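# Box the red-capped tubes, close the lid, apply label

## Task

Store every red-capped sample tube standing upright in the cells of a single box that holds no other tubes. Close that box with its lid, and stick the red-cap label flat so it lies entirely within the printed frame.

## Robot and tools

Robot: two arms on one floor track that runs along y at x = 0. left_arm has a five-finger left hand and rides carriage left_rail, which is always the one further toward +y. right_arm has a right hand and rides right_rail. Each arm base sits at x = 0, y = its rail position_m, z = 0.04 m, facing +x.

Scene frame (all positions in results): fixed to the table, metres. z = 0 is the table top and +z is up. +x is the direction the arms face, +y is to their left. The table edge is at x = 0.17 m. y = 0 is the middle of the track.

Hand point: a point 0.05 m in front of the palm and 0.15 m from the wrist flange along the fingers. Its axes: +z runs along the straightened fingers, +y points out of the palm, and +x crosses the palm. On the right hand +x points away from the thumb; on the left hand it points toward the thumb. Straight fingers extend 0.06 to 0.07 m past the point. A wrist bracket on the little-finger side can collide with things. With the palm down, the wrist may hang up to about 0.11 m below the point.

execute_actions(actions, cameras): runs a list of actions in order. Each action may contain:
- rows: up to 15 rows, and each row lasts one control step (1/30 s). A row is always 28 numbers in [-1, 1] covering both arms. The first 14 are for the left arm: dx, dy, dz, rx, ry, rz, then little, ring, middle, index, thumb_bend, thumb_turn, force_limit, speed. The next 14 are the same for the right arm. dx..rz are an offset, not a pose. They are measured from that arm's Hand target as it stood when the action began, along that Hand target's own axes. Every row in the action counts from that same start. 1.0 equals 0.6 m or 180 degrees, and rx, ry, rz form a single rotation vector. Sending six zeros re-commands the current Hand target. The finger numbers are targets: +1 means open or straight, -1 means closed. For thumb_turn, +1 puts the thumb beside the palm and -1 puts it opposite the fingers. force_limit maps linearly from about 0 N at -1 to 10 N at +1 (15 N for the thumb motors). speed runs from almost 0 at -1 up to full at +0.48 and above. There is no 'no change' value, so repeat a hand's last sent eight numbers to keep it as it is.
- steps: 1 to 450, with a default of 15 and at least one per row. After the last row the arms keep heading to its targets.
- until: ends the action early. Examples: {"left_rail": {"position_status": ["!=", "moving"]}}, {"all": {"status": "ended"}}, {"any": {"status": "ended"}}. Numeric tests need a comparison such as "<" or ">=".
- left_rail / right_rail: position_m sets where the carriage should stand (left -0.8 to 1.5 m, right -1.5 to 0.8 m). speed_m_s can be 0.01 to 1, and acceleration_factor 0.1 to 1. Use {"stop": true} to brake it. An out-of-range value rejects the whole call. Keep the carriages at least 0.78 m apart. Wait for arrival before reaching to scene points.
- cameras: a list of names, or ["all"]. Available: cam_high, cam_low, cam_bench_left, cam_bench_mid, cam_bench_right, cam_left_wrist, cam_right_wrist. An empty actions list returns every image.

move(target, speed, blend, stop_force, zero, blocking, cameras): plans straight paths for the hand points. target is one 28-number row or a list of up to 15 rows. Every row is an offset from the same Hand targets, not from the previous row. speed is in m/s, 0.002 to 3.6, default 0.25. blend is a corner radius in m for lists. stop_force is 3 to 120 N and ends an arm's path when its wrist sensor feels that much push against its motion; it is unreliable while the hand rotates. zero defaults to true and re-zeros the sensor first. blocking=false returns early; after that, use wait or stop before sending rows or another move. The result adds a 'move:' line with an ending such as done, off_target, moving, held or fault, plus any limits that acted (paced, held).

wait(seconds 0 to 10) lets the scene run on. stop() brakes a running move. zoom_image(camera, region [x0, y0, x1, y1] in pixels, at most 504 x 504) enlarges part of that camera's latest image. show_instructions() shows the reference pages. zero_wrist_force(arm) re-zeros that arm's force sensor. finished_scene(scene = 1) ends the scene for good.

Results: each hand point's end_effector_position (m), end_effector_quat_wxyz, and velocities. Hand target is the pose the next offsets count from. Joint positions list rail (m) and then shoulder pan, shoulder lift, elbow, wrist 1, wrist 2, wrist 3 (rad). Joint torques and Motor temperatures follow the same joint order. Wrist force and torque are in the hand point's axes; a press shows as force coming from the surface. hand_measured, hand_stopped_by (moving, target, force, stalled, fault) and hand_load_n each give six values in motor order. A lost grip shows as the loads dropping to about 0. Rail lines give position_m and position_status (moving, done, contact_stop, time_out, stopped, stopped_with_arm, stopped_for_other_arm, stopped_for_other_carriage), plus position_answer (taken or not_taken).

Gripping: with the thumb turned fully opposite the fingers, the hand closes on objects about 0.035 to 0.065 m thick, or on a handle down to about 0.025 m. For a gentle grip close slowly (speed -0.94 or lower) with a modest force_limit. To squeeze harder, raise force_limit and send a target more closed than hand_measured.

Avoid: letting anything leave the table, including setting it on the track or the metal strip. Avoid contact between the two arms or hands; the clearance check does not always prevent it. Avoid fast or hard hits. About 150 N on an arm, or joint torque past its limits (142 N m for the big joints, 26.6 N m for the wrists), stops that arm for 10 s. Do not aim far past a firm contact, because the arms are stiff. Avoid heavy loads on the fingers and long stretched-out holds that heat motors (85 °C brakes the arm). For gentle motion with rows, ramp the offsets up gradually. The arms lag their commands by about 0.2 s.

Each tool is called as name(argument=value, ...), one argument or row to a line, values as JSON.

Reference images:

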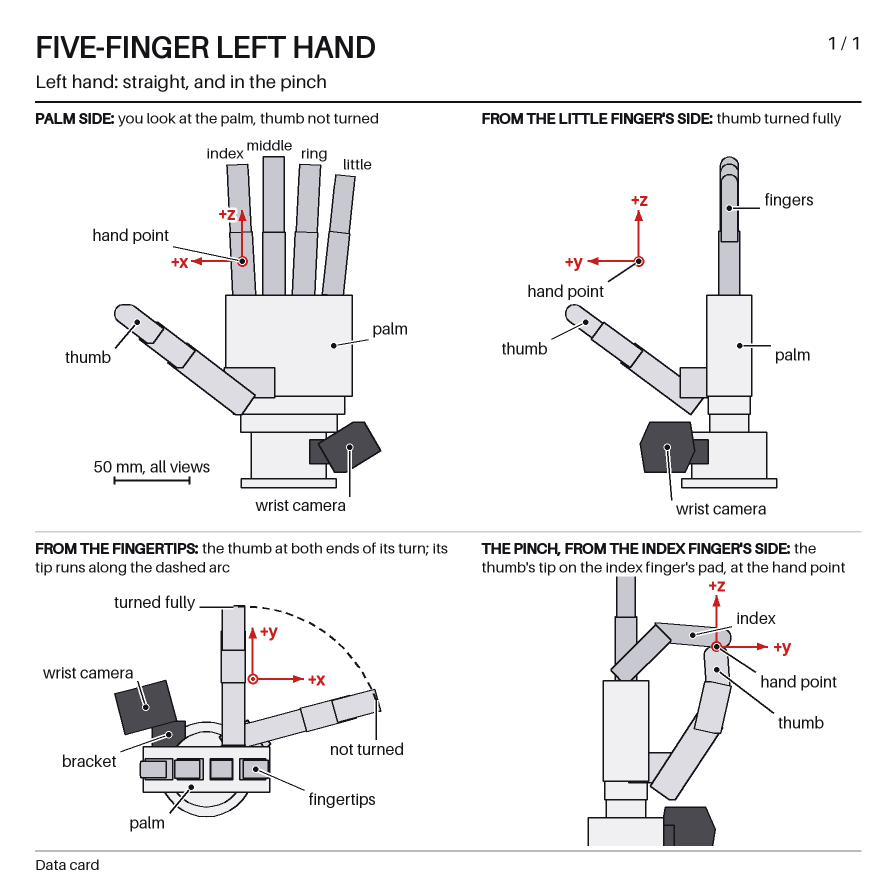

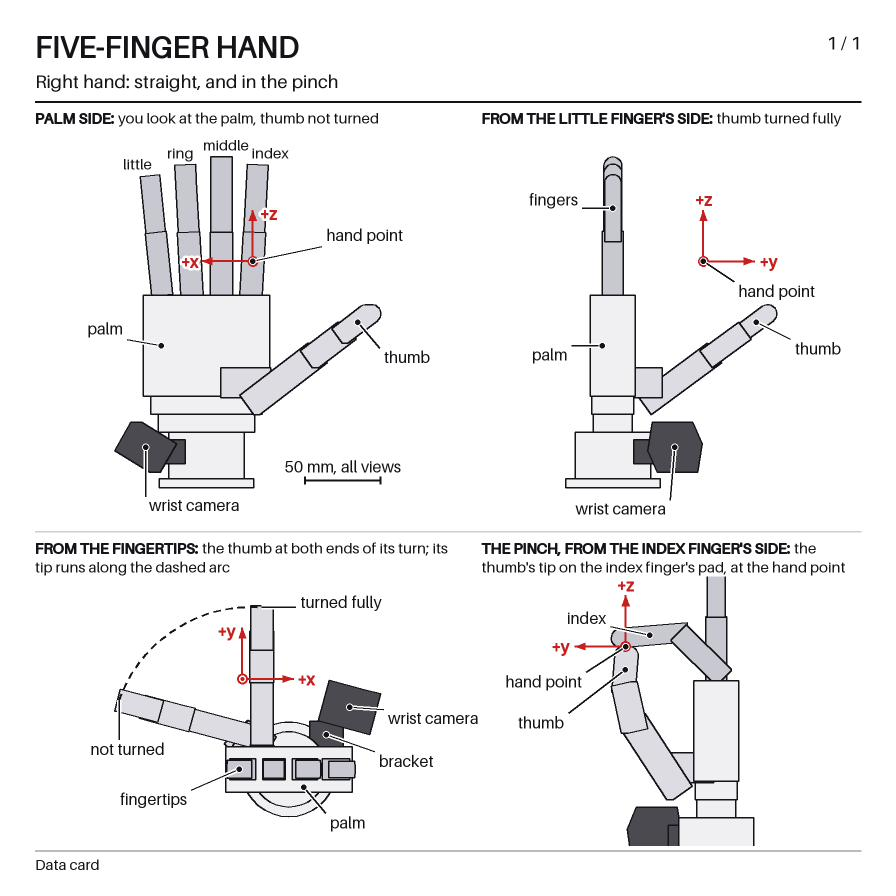

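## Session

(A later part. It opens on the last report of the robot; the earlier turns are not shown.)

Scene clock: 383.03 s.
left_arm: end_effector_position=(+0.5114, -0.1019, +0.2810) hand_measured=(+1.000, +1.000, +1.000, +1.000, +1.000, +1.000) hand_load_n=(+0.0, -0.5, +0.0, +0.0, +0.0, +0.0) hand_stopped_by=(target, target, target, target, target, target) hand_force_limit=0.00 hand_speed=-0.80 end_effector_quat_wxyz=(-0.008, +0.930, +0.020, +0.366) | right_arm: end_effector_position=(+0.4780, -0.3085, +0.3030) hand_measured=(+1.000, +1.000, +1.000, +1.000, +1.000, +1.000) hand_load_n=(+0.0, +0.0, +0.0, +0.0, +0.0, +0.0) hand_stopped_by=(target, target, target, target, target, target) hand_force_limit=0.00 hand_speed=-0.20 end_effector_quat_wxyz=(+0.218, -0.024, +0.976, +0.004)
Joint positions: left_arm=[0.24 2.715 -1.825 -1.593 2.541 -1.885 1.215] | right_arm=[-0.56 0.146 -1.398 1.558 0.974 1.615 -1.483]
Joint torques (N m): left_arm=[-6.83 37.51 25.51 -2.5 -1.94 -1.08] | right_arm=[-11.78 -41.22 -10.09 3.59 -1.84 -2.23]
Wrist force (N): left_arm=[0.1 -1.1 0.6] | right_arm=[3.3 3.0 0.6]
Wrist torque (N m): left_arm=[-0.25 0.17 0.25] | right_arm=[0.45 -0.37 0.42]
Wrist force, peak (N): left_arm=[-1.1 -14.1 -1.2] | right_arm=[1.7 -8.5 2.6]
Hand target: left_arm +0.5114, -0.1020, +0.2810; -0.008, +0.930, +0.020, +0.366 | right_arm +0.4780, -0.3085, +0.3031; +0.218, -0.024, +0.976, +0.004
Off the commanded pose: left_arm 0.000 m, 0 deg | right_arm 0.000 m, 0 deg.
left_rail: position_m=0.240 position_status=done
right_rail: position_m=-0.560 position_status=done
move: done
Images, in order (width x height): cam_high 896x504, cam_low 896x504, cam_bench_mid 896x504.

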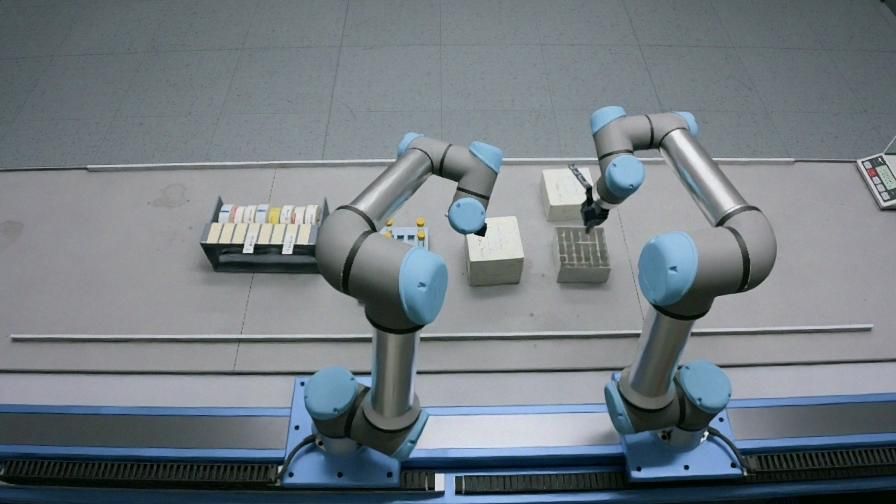

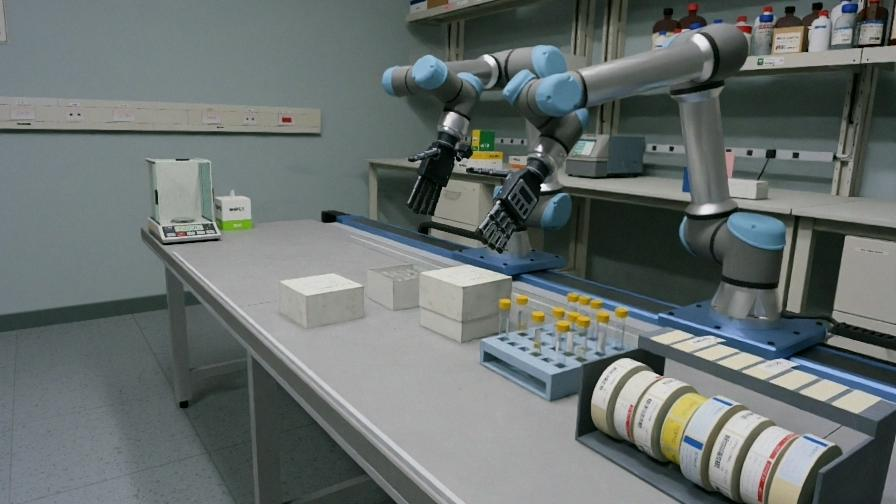

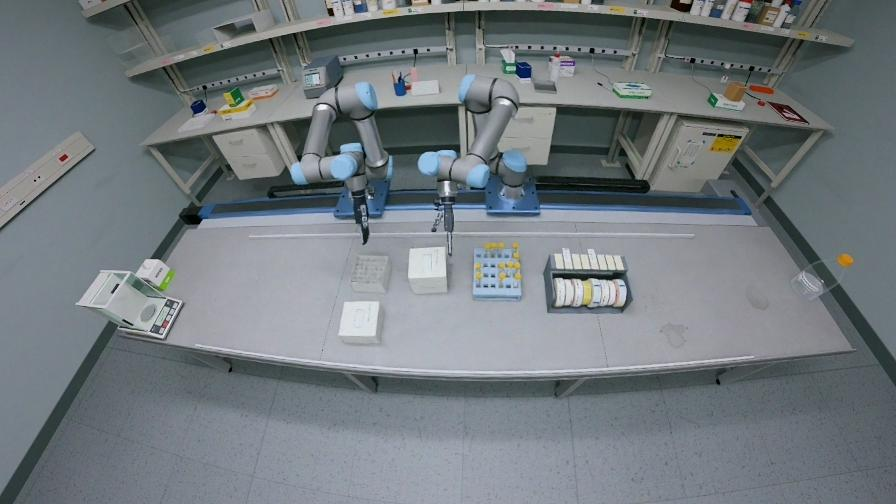

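move(
  target=[
    [-0.0987,-0.8081,-0.0666,0.1815,-0.1896,-0.4613,-1,-1,0,0,0.1,-1,0,0.2,0,0,0,0,0,0,1,1,1,1,1,1,0,-0.2],
    [-0.2395,-0.8984,0.0413,0.1815,-0.1896,-0.4613,-1,-1,0,0,0.1,-1,0,0.2,0,0,0,0,0,0,1,1,1,1,1,1,0,-0.2],
  ],
  speed=[0.5, 0.3],
  blend=0.03,
  cameras=["cam_high","cam_low","cam_bench_mid","cam_bench_left","cam_left_wrist"],
)

zoom_image(
  camera="cam_high",
  region=[220, 190, 340, 290],
)

zoom_image(
  camera="cam_bench_mid",
  region=[530, 200, 620, 290],
)

zoom_image(
  camera="cam_low",
  region=[640, 240, 800, 400],
)

zoom_image(
  camera="cam_bench_left",
  region=[0, 300, 200, 450],
)

Scene clock: 389.87 s.
left_arm: end_effector_position=(+0.4002, +0.4327, +0.1651) hand_measured=(-1.000, -1.000, +0.000, +0.000, +0.100, -1.000) hand_load_n=(+0.0, +0.0, +0.0, +0.0, +0.0, +0.0) hand_stopped_by=(target, target, target, target, target, target) hand_force_limit=0.00 hand_speed=0.20 end_effector_quat_wxyz=(+0.000, +0.707, +0.707, +0.000) | right_arm: end_effector_position=(+0.4780, -0.3085, +0.3031) hand_measured=(+1.000, +1.000, +1.000, +1.000, +1.000, +1.000) hand_load_n=(+0.0, +0.0, +0.0, +0.0, +0.0, +0.0) hand_stopped_by=(target, target, target, target, target, target) hand_force_limit=0.00 hand_speed=-0.20 end_effector_quat_wxyz=(+0.218, -0.024, +0.976, +0.004)
Joint positions: left_arm=[0.24 3.948 -1.839 -1.829 2.098 -1.57 0.807] | right_arm=[-0.56 0.146 -1.398 1.558 0.974 1.615 -1.483]
Joint torques (N m): left_arm=[7.81 21.82 6.82 -1.05 1.56 1.65] | right_arm=[-11.6 -41.49 -10.11 3.54 -1.66 -2.25]
Wrist force (N): left_arm=[-0.1 -1.1 -0.2] | right_arm=[3.5 2.6 1.0]
Wrist torque (N m): left_arm=[-0.11 0.04 0.03] | right_arm=[0.36 -0.41 0.42]
Wrist force, peak (N): left_arm=[-0.1 -1.3 -1.3] | right_arm=[3.9 2.9 1.0]
Hand target: left_arm +0.4002, +0.4328, +0.1650; +0.000, +0.707, +0.707, +0.000 | right_arm +0.4780, -0.3085, +0.3031; +0.218, -0.024, +0.976, +0.004
Off the commanded pose: left_arm 0.000 m, 0 deg | right_arm 0.000 m, 0 deg.
left_rail: position_m=0.240 position_status=done
right_rail: position_m=-0.560 position_status=done
move: done
camera_calibration:
cam_left_wrist: T_world_to_cam=[[-0.97122, 0.237992, -0.00959469, 0.290105], [0.204276, 0.852992, 0.480288, -0.527508], [0.122489, 0.464505, -0.877058, 0.00877698], [0, 0, 0, 1]] pos_world=[0.388438, 0.37684, 0.263837]
Images, in order (width x height): cam_high 896x504, cam_low 896x504, cam_bench_left 896x504, cam_bench_mid 896x504, cam_left_wrist 896x504.

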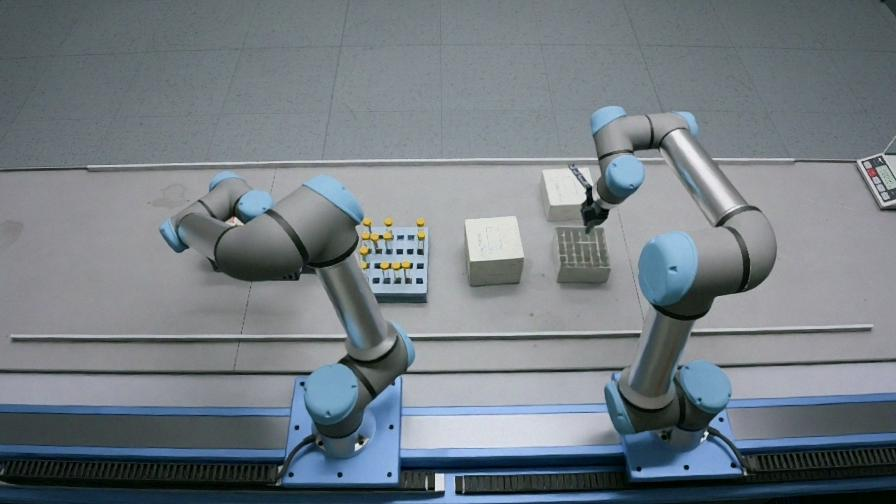

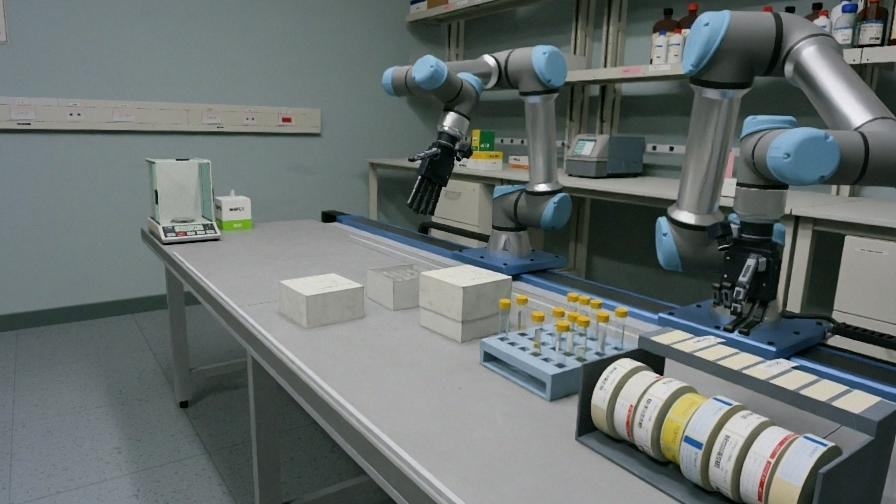

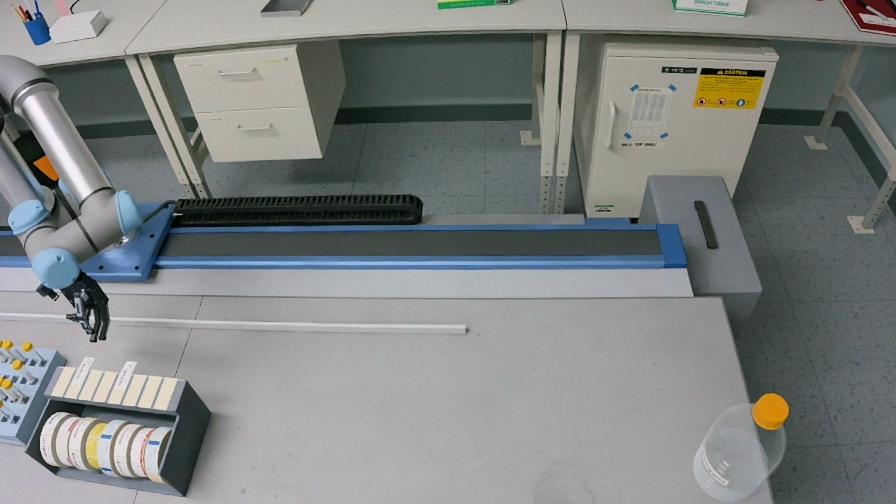

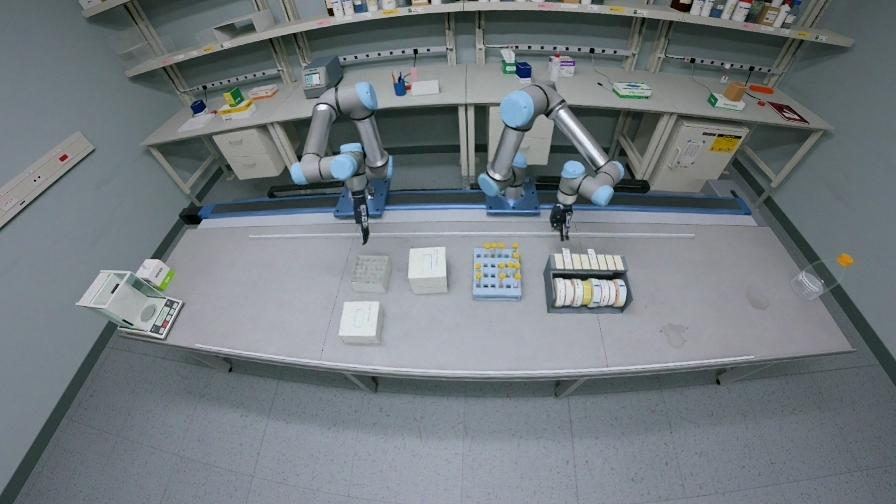

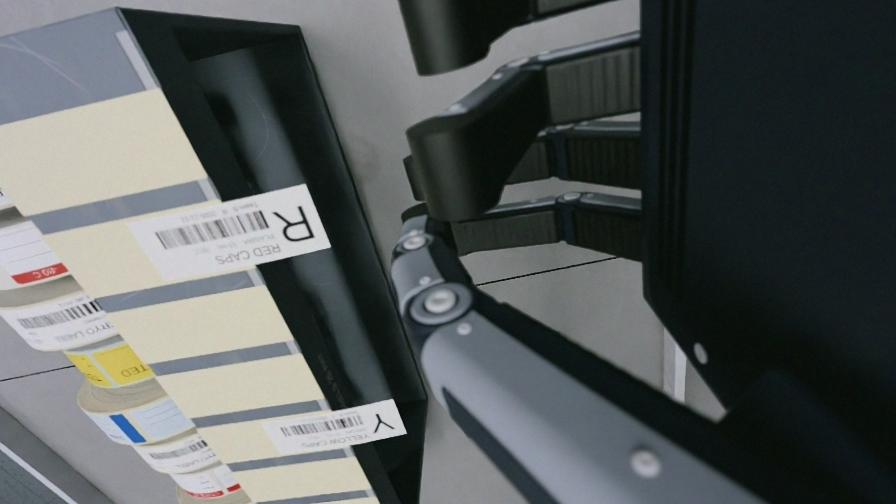

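Scaled by 4.200 from the camera's 896x504 image, which has a finer 1280x720 frame.

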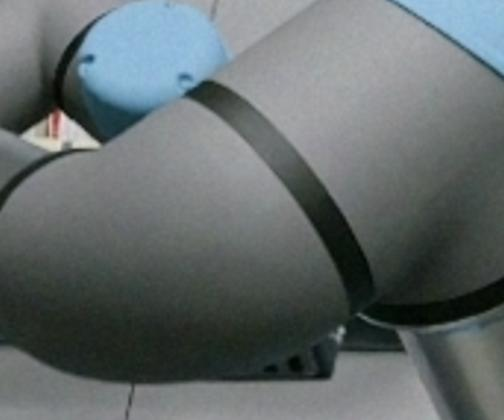

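Scaled by 5.600 from the camera's 896x504 image, which has a finer 1280x720 frame.

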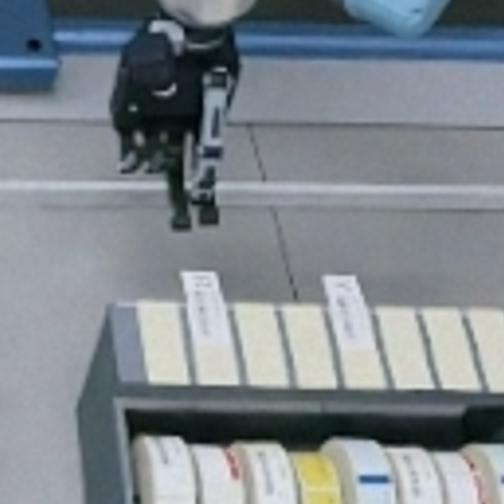

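Scaled by 3.150 from the camera's 896x504 image, which has a finer 1280x720 frame.

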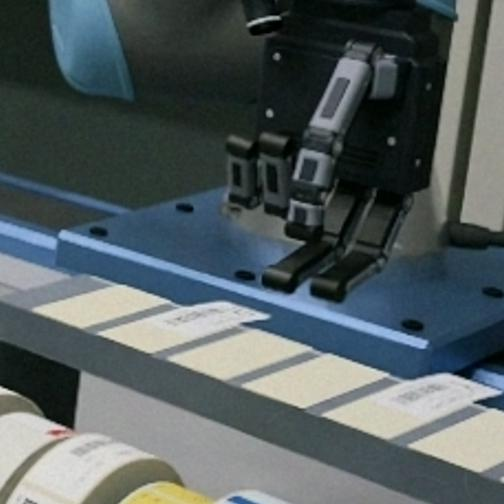

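Scaled by 2.520 from the camera's 896x504 image, which has a finer 1280x720 frame.

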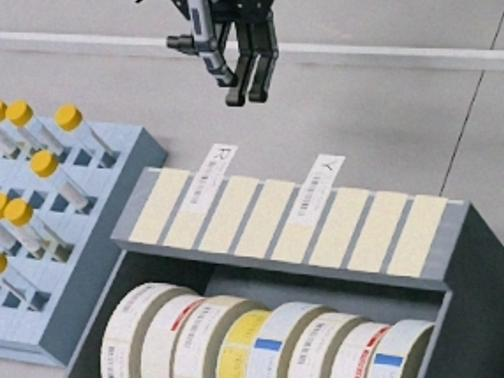

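zoom_image(
  camera="cam_low",
  region=[680, 300, 770, 360],
)

zoom_image(
  camera="cam_bench_left",
  region=[60, 315, 120, 395],
)

zoom_image(
  camera="cam_bench_mid",
  region=[548, 225, 588, 275],
)

Scaled by 5.600 from the camera's 896x504 image, which has a finer 1280x720 frame.

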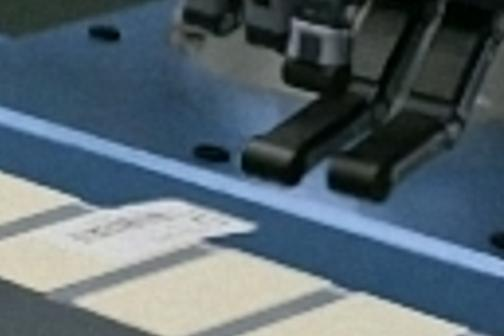

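Scaled by 6.300 from the camera's 896x504 image, which has a finer 1280x720 frame.

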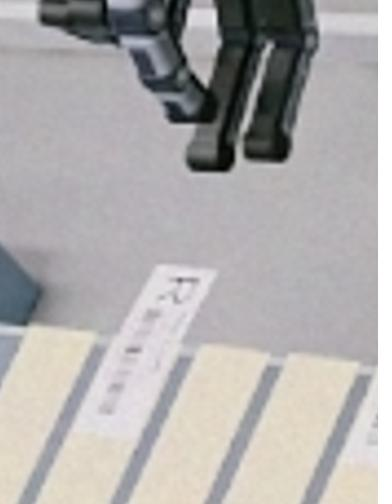

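Scaled by 10.080 from the camera's 896x504 image, which has a finer 1280x720 frame.

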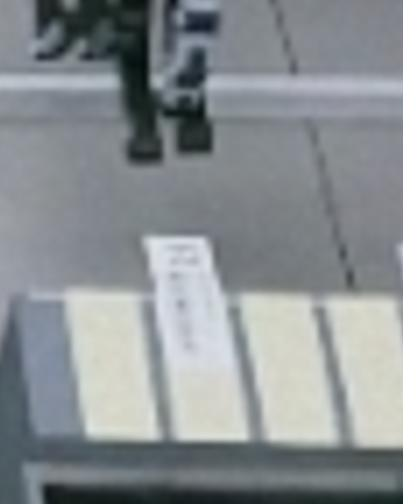

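move(
  target=[
    [-0.0083,0,0.0317,0,0,0,-1,-1,0,0,0.1,-1,0,0.2,0,0,0,0,0,0,1,1,1,1,1,1,0,-0.2],
    [-0.0083,0.098,0.0317,0,0,0,-1,-1,0,0,0.1,-1,0,0.2,0,0,0,0,0,0,1,1,1,1,1,1,0,-0.2],
  ],
  speed=[0.15, 0.12],
  blend=0.004,
  cameras=["cam_low","cam_bench_mid","cam_bench_left","cam_left_wrist"],
)

zoom_image(
  camera="cam_low",
  region=[680, 280, 770, 360],
)

zoom_image(
  camera="cam_bench_left",
  region=[50, 315, 130, 395],
)

zoom_image(
  camera="cam_bench_mid",
  region=[543, 225, 593, 275],
)

Scene clock: 398.80 s.
left_arm: end_effector_position=(+0.4589, +0.4278, +0.1460) hand_measured=(-1.000, -1.000, +0.000, +0.000, +0.100, -1.000) hand_load_n=(+0.0, +0.0, +0.5, +0.0, +0.0, +0.0) hand_stopped_by=(target, target, target, target, target, target) hand_force_limit=0.00 hand_speed=0.20 end_effector_quat_wxyz=(+0.000, +0.707, +0.707, +0.000) | right_arm: end_effector_position=(+0.4780, -0.3085, +0.3031) hand_measured=(+1.000, +1.000, +1.000, +1.000, +1.000, +1.000) hand_load_n=(+0.0, +0.0, +0.5, +0.0, -0.5, +0.0) hand_stopped_by=(target, target, target, target, target, target) hand_force_limit=0.00 hand_speed=-0.20 end_effector_quat_wxyz=(+0.218, -0.024, +0.976, +0.004)
Joint positions: left_arm=[0.24 3.833 -1.976 -1.691 2.097 -1.57 0.692] | right_arm=[-0.56 0.146 -1.398 1.558 0.974 1.615 -1.483]
Joint torques (N m): left_arm=[-9.49 26.62 22.48 -4.1 -1.52 -1.16] | right_arm=[-11.83 -41.97 -9.53 3.48 -1.58 -2.15]
Wrist force (N): left_arm=[-0.4 -1.0 0.1] | right_arm=[3.3 2.7 1.0]
Wrist torque (N m): left_arm=[-0.11 0.11 0.12] | right_arm=[0.38 -0.37 0.41]
Wrist force, peak (N): left_arm=[-0.6 -1.9 0.6] | right_arm=[3.8 2.9 1.2]
Hand target: left_arm +0.4590, +0.4278, +0.1460; +0.000, +0.707, +0.707, +0.000 | right_arm +0.4780, -0.3085, +0.3031; +0.218, -0.024, +0.976, +0.004
Off the commanded pose: left_arm 0.000 m, 0 deg | right_arm 0.000 m, 0 deg.
left_rail: position_m=0.240 position_status=done
right_rail: position_m=-0.560 position_status=done
move: done
camera_calibration:
cam_left_wrist: T_world_to_cam=[[-0.971208, 0.238037, -0.00967982, 0.348099], [0.204274, 0.852982, 0.480306, -0.526194], [0.122587, 0.4645, -0.877048, -0.0128453], [0, 0, 0, 1]] pos_world=[0.447138, 0.37194, 0.244838]
Images, in order (width x height): cam_low 896x504, cam_bench_left 896x504, cam_bench_mid 896x504, cam_left_wrist 896x504.

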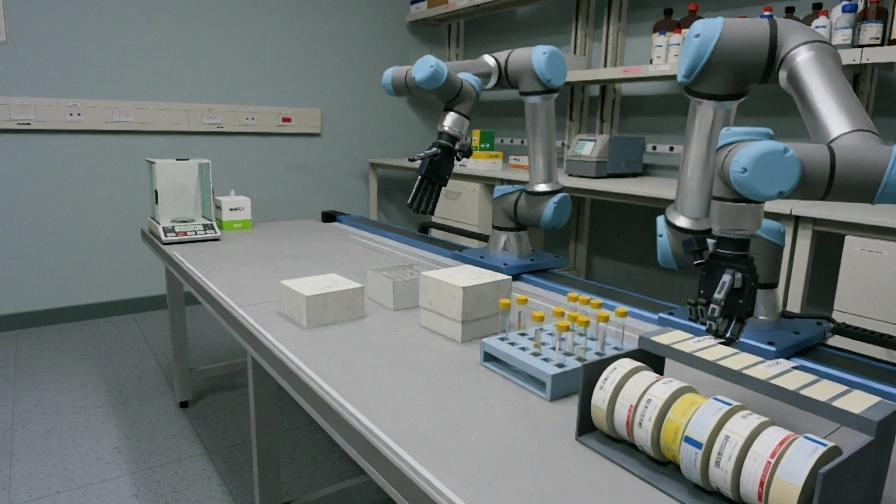

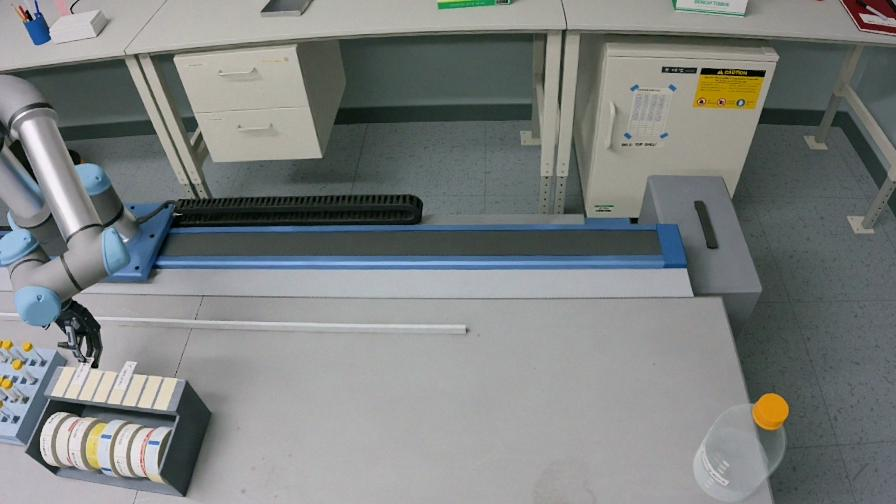

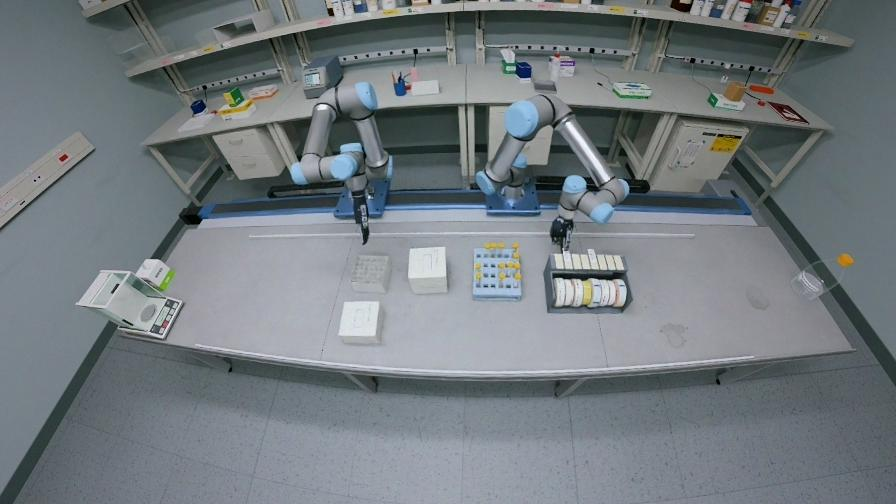

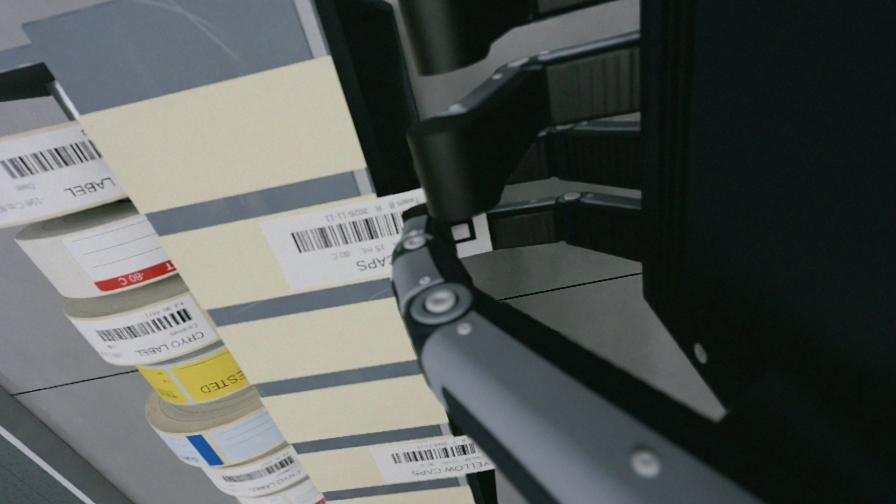

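Scaled by 5.600 from the camera's 896x504 image, which has a finer 1280x720 frame.

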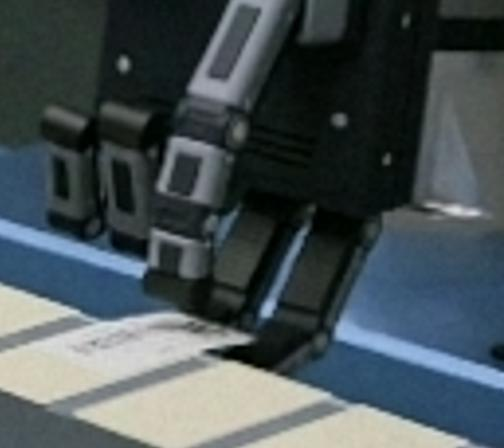

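Scaled by 6.300 from the camera's 896x504 image, which has a finer 1280x720 frame.

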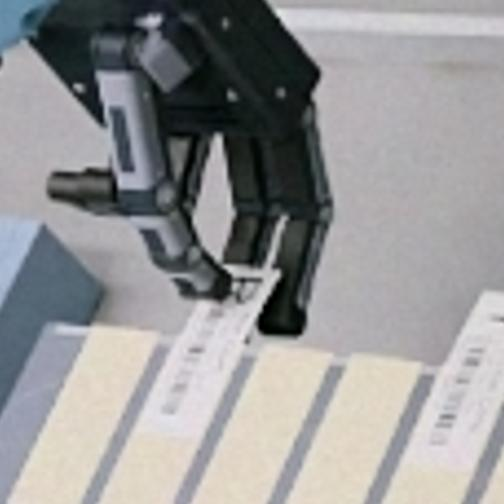

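Scaled by 10.080 from the camera's 896x504 image, which has a finer 1280x720 frame.

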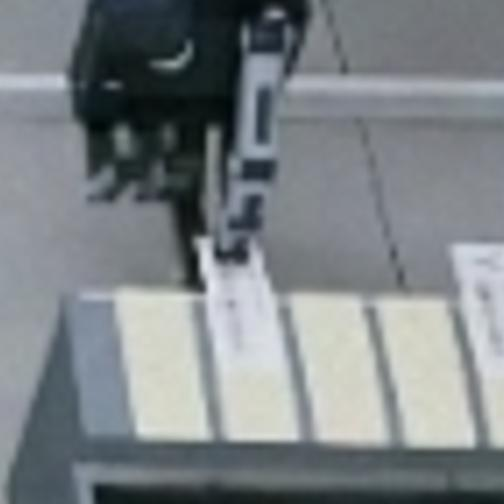

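move(
  target=[
    [0,0,0.0133,0,0,0,-1,-1,0,0,0.1,-1,0,0.2,0,0,0,0,0,0,1,1,1,1,1,1,0,-0.2],
    [0,0,0.0133,0,0,0,-1,-1,-0.6,-0.6,0.1,-1,0,-0.8,0,0,0,0,0,0,1,1,1,1,1,1,0,-0.2],
  ],
  speed=0.05,
  cameras=["cam_low","cam_bench_mid","cam_bench_left","cam_left_wrist"],
)

zoom_image(
  camera="cam_low",
  region=[680, 280, 770, 360],
)

zoom_image(
  camera="cam_bench_left",
  region=[50, 315, 130, 395],
)

Scene clock: 402.30 s.
left_arm: end_effector_position=(+0.4590, +0.4278, +0.1380) hand_measured=(-1.000, -1.000, -0.238, -0.256, +0.100, -1.000) hand_load_n=(+0.0, +0.0, +6.5, +9.5, +2.0, -0.5) hand_stopped_by=(target, target, force, force, target, target) hand_force_limit=0.00 hand_speed=-0.80 end_effector_quat_wxyz=(+0.000, +0.707, +0.707, +0.000) | right_arm: end_effector_position=(+0.4780, -0.3085, +0.3031) hand_measured=(+1.000, +1.000, +1.000, +1.000, +1.000, +1.000) hand_load_n=(+0.0, +0.0, +0.0, +0.0, +0.0, +0.0) hand_stopped_by=(target, target, target, target, target, target) hand_force_limit=0.00 hand_speed=-0.20 end_effector_quat_wxyz=(+0.218, -0.024, +0.976, +0.004)
Joint positions: left_arm=[0.24 3.833 -1.986 -1.7 2.116 -1.57 0.692] | right_arm=[-0.56 0.146 -1.398 1.558 0.974 1.615 -1.483]
Joint torques (N m): left_arm=[-8.48 26.87 7.53 -1.24 -1.13 -1.09] | right_arm=[-11.8 -42.56 -10.22 3.48 -1.59 -2.15]
Wrist force (N): left_arm=[-0.7 -1.2 0.0] | right_arm=[3.4 2.5 0.9]
Wrist torque (N m): left_arm=[-0.13 0.14 0.12] | right_arm=[0.35 -0.40 0.42]
Wrist force, peak (N): left_arm=[-0.7 -1.5 -0.1] | right_arm=[3.9 2.9 1.0]
Hand target: left_arm +0.4590, +0.4278, +0.1380; +0.000, +0.707, +0.707, +0.000 | right_arm +0.4780, -0.3085, +0.3031; +0.218, -0.024, +0.976, +0.004
Off the commanded pose: left_arm 0.000 m, 0 deg | right_arm 0.000 m, 0 deg.
left_rail: position_m=0.240 position_status=done
right_rail: position_m=-0.560 position_status=done
move: done
camera_calibration:
cam_left_wrist: T_world_to_cam=[[-0.97122, 0.237992, -0.00959469, 0.34812], [0.204276, 0.852992, 0.480288, -0.522372], [0.122489, 0.464505, -0.877058, -0.0198299], [0, 0, 0, 1]] pos_world=[0.447238, 0.37194, 0.236837]
Images, in order (width x height): cam_low 896x504, cam_bench_left 896x504, cam_bench_mid 896x504, cam_left_wrist 896x504.

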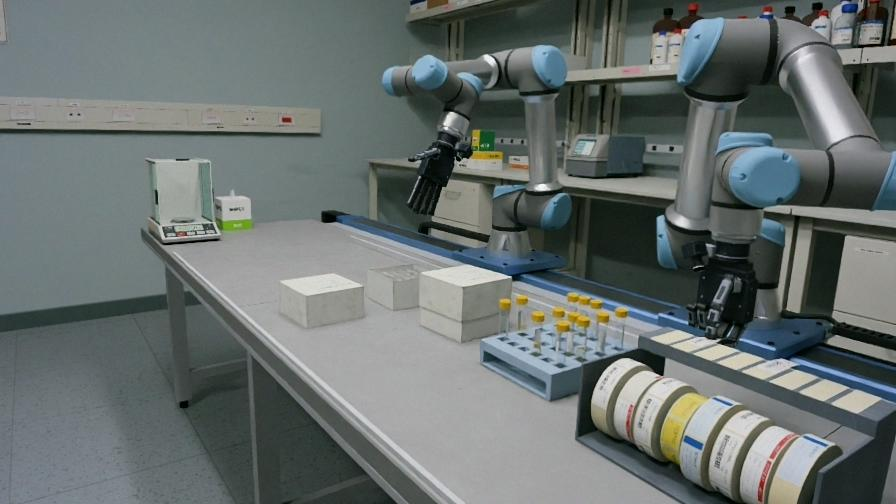

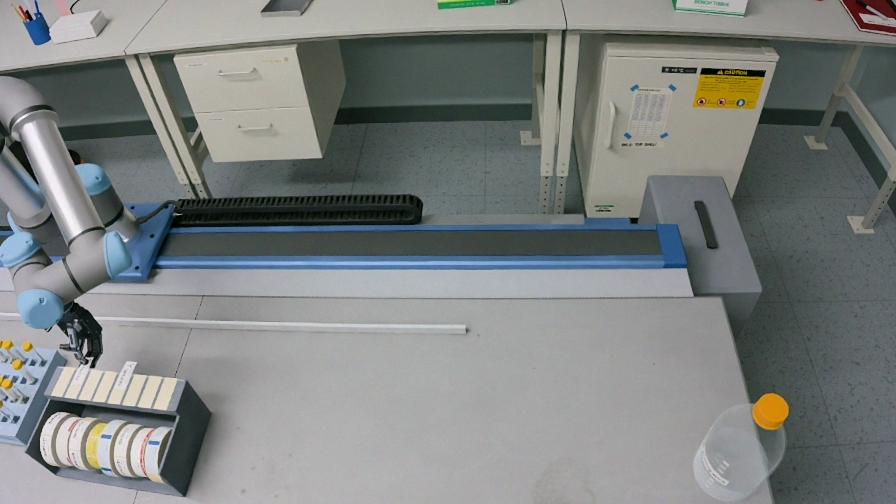

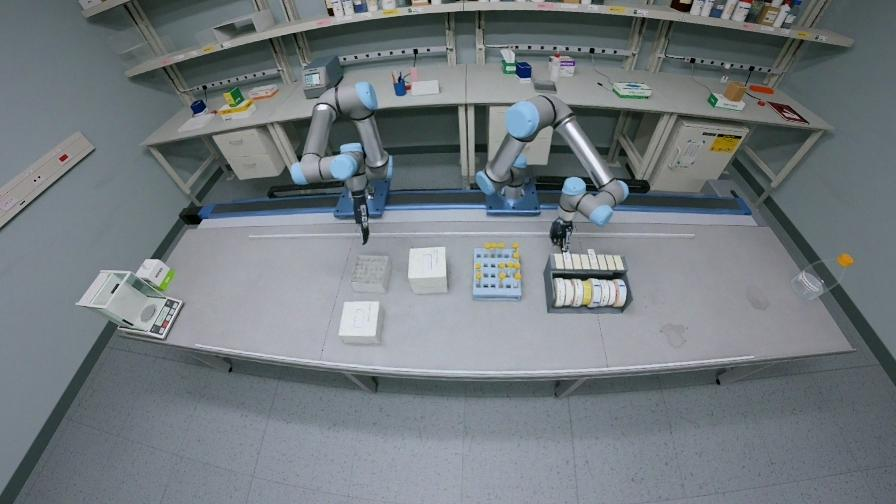

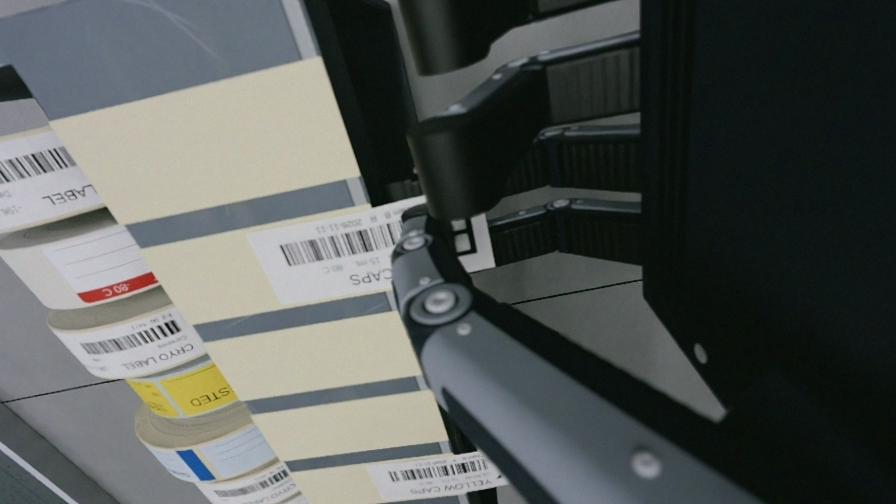

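Scaled by 5.600 from the camera's 896x504 image, which has a finer 1280x720 frame.

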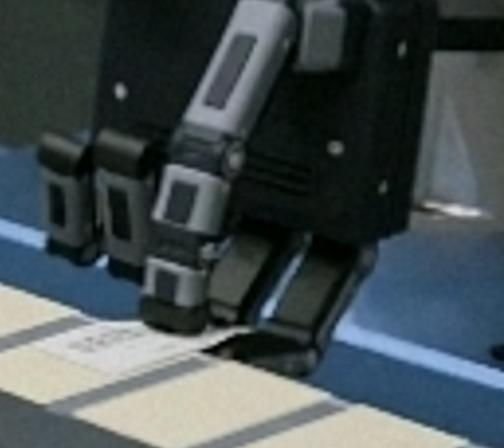

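Scaled by 6.300 from the camera's 896x504 image, which has a finer 1280x720 frame.

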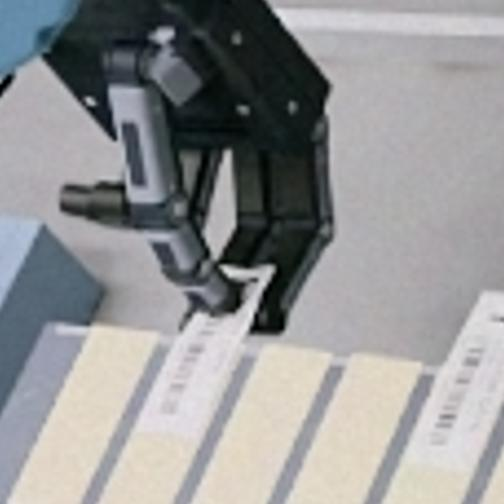

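move(
  target=[
    [0,-0.0083,-0.0333,0.05,0,0,-1,-1,-0.6,-0.6,0.1,-1,0,-0.8,0,0,0,0,0,0,1,1,1,1,1,1,0,-0.2],
    [0,-0.0333,-0.1333,0.0833,0,0,-1,-1,-0.6,-0.6,0.1,-1,0,-0.8,0,0,0,0,0,0,1,1,1,1,1,1,0,-0.2],
  ],
  speed=[0.04, 0.12],
  blend=0.003,
  cameras=["cam_low","cam_bench_mid","cam_bench_left","cam_left_wrist"],
)

zoom_image(
  camera="cam_low",
  region=[670, 240, 780, 350],
)

zoom_image(
  camera="cam_bench_left",
  region=[40, 295, 140, 395],
)

Scene clock: 407.83 s.
left_arm: end_effector_position=(+0.4390, +0.4278, +0.2180) hand_measured=(-1.000, -1.000, -0.238, -0.256, +0.100, -1.000) hand_load_n=(+0.0, +0.0, +6.5, +9.5, +2.0, -0.5) hand_stopped_by=(target, target, force, force, target, target) hand_force_limit=0.00 hand_speed=-0.80 end_effector_quat_wxyz=(-0.092, +0.701, +0.701, -0.092) | right_arm: end_effector_position=(+0.4780, -0.3085, +0.3031) hand_measured=(+1.000, +1.000, +1.000, +1.000, +1.000, +1.000) hand_load_n=(+0.0, +0.0, +0.0, +0.0, +0.0, +0.0) hand_stopped_by=(target, target, target, target, target, target) hand_force_limit=0.00 hand_speed=-0.20 end_effector_quat_wxyz=(+0.218, -0.024, +0.976, +0.004)
Joint positions: left_arm=[0.24 3.767 -2.012 -1.475 1.703 -1.723 0.609] | right_arm=[-0.56 0.146 -1.398 1.558 0.974 1.615 -1.483]
Joint torques (N m): left_arm=[-8.94 43.52 23.85 -4.09 -1.81 -1.09] | right_arm=[-11.79 -42.11 -10.55 3.56 -1.5 -2.13]
Wrist force (N): left_arm=[-0.8 -1.5 0.1] | right_arm=[3.4 2.7 0.6]
Wrist torque (N m): left_arm=[-0.14 0.18 0.10] | right_arm=[0.39 -0.39 0.41]
Wrist force, peak (N): left_arm=[-1.0 -1.9 -0.8] | right_arm=[3.8 2.8 1.1]
Hand target: left_arm +0.4390, +0.4278, +0.2180; -0.092, +0.701, +0.701, -0.092 | right_arm +0.4780, -0.3085, +0.3031; +0.218, -0.024, +0.976, +0.004
Off the commanded pose: left_arm 0.000 m, 0 deg | right_arm 0.000 m, 0 deg.
left_rail: position_m=0.240 position_status=done
right_rail: position_m=-0.560 position_status=done
move: done
camera_calibration:
cam_left_wrist: T_world_to_cam=[[-0.940652, 0.238014, 0.241915, 0.261243], [0.321576, 0.852921, 0.411235, -0.593026], [-0.108455, 0.464623, -0.878842, 0.154501], [0, 0, 0, 1]] pos_world=[0.453198, 0.37184, 0.316456]
Images, in order (width x height): cam_low 896x504, cam_bench_left 896x504, cam_bench_mid 896x504, cam_left_wrist 896x504.

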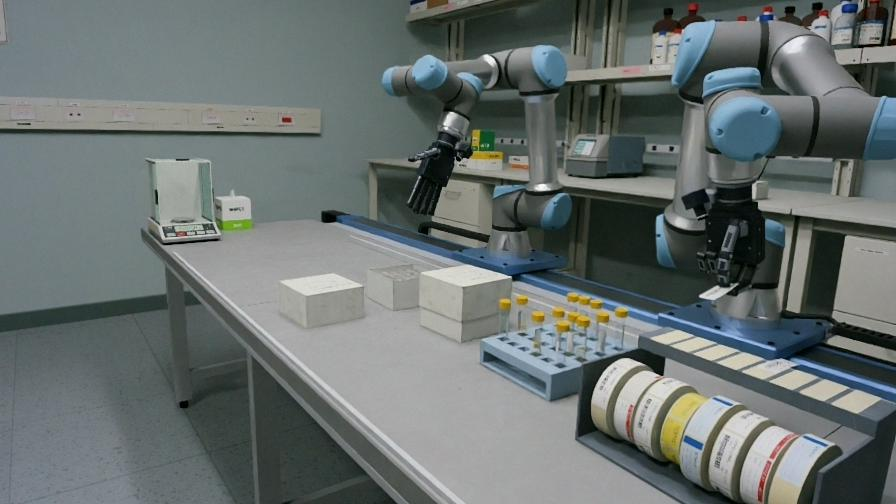

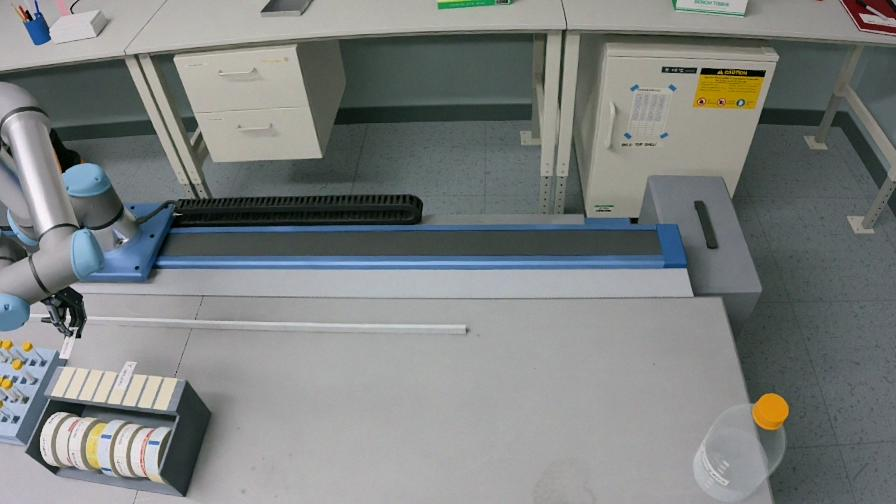

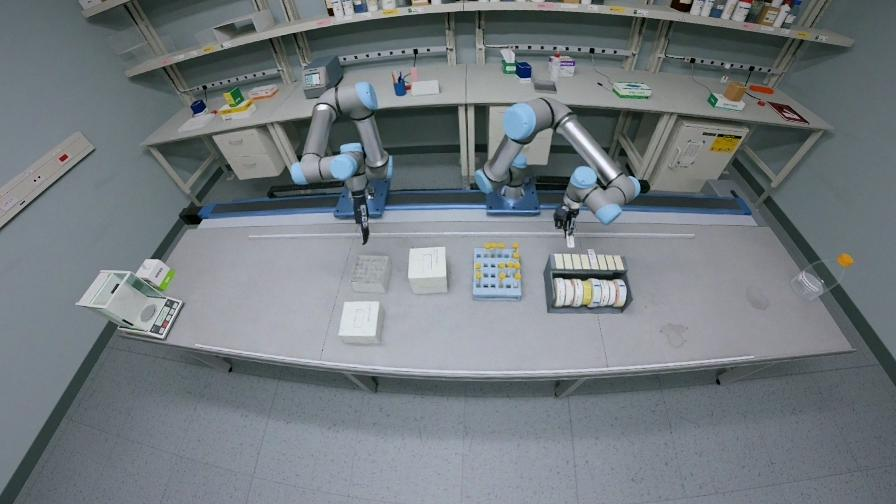

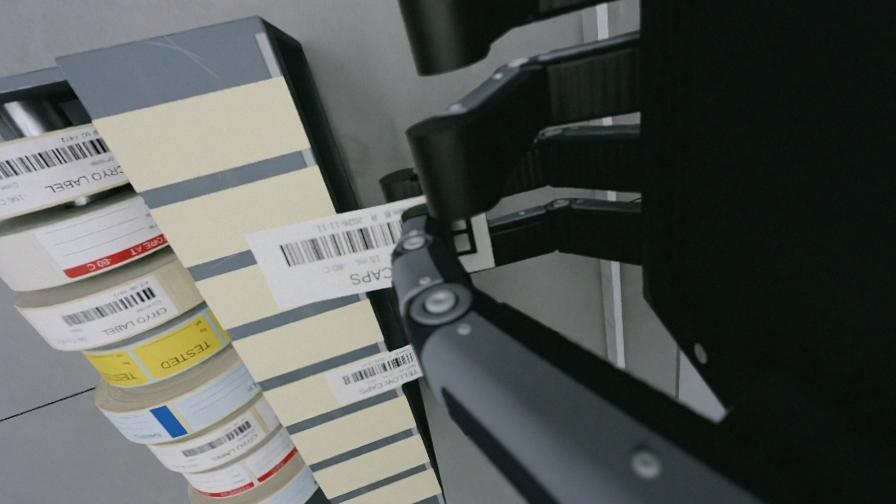

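Scaled by 4.582 from the camera's 896x504 image, which has a finer 1280x720 frame.

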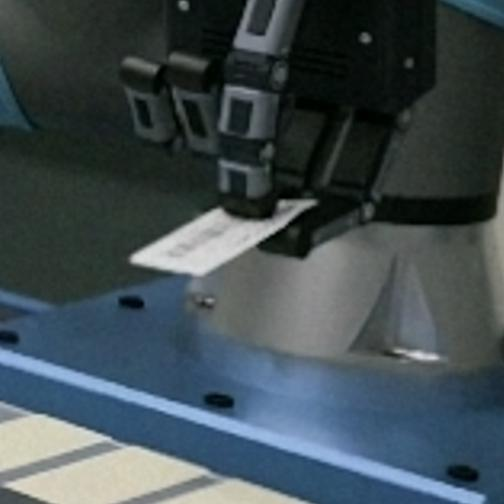

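Scaled by 5.040 from the camera's 896x504 image, which has a finer 1280x720 frame.

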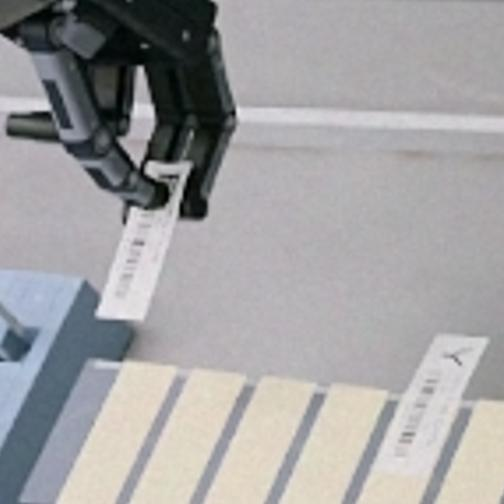

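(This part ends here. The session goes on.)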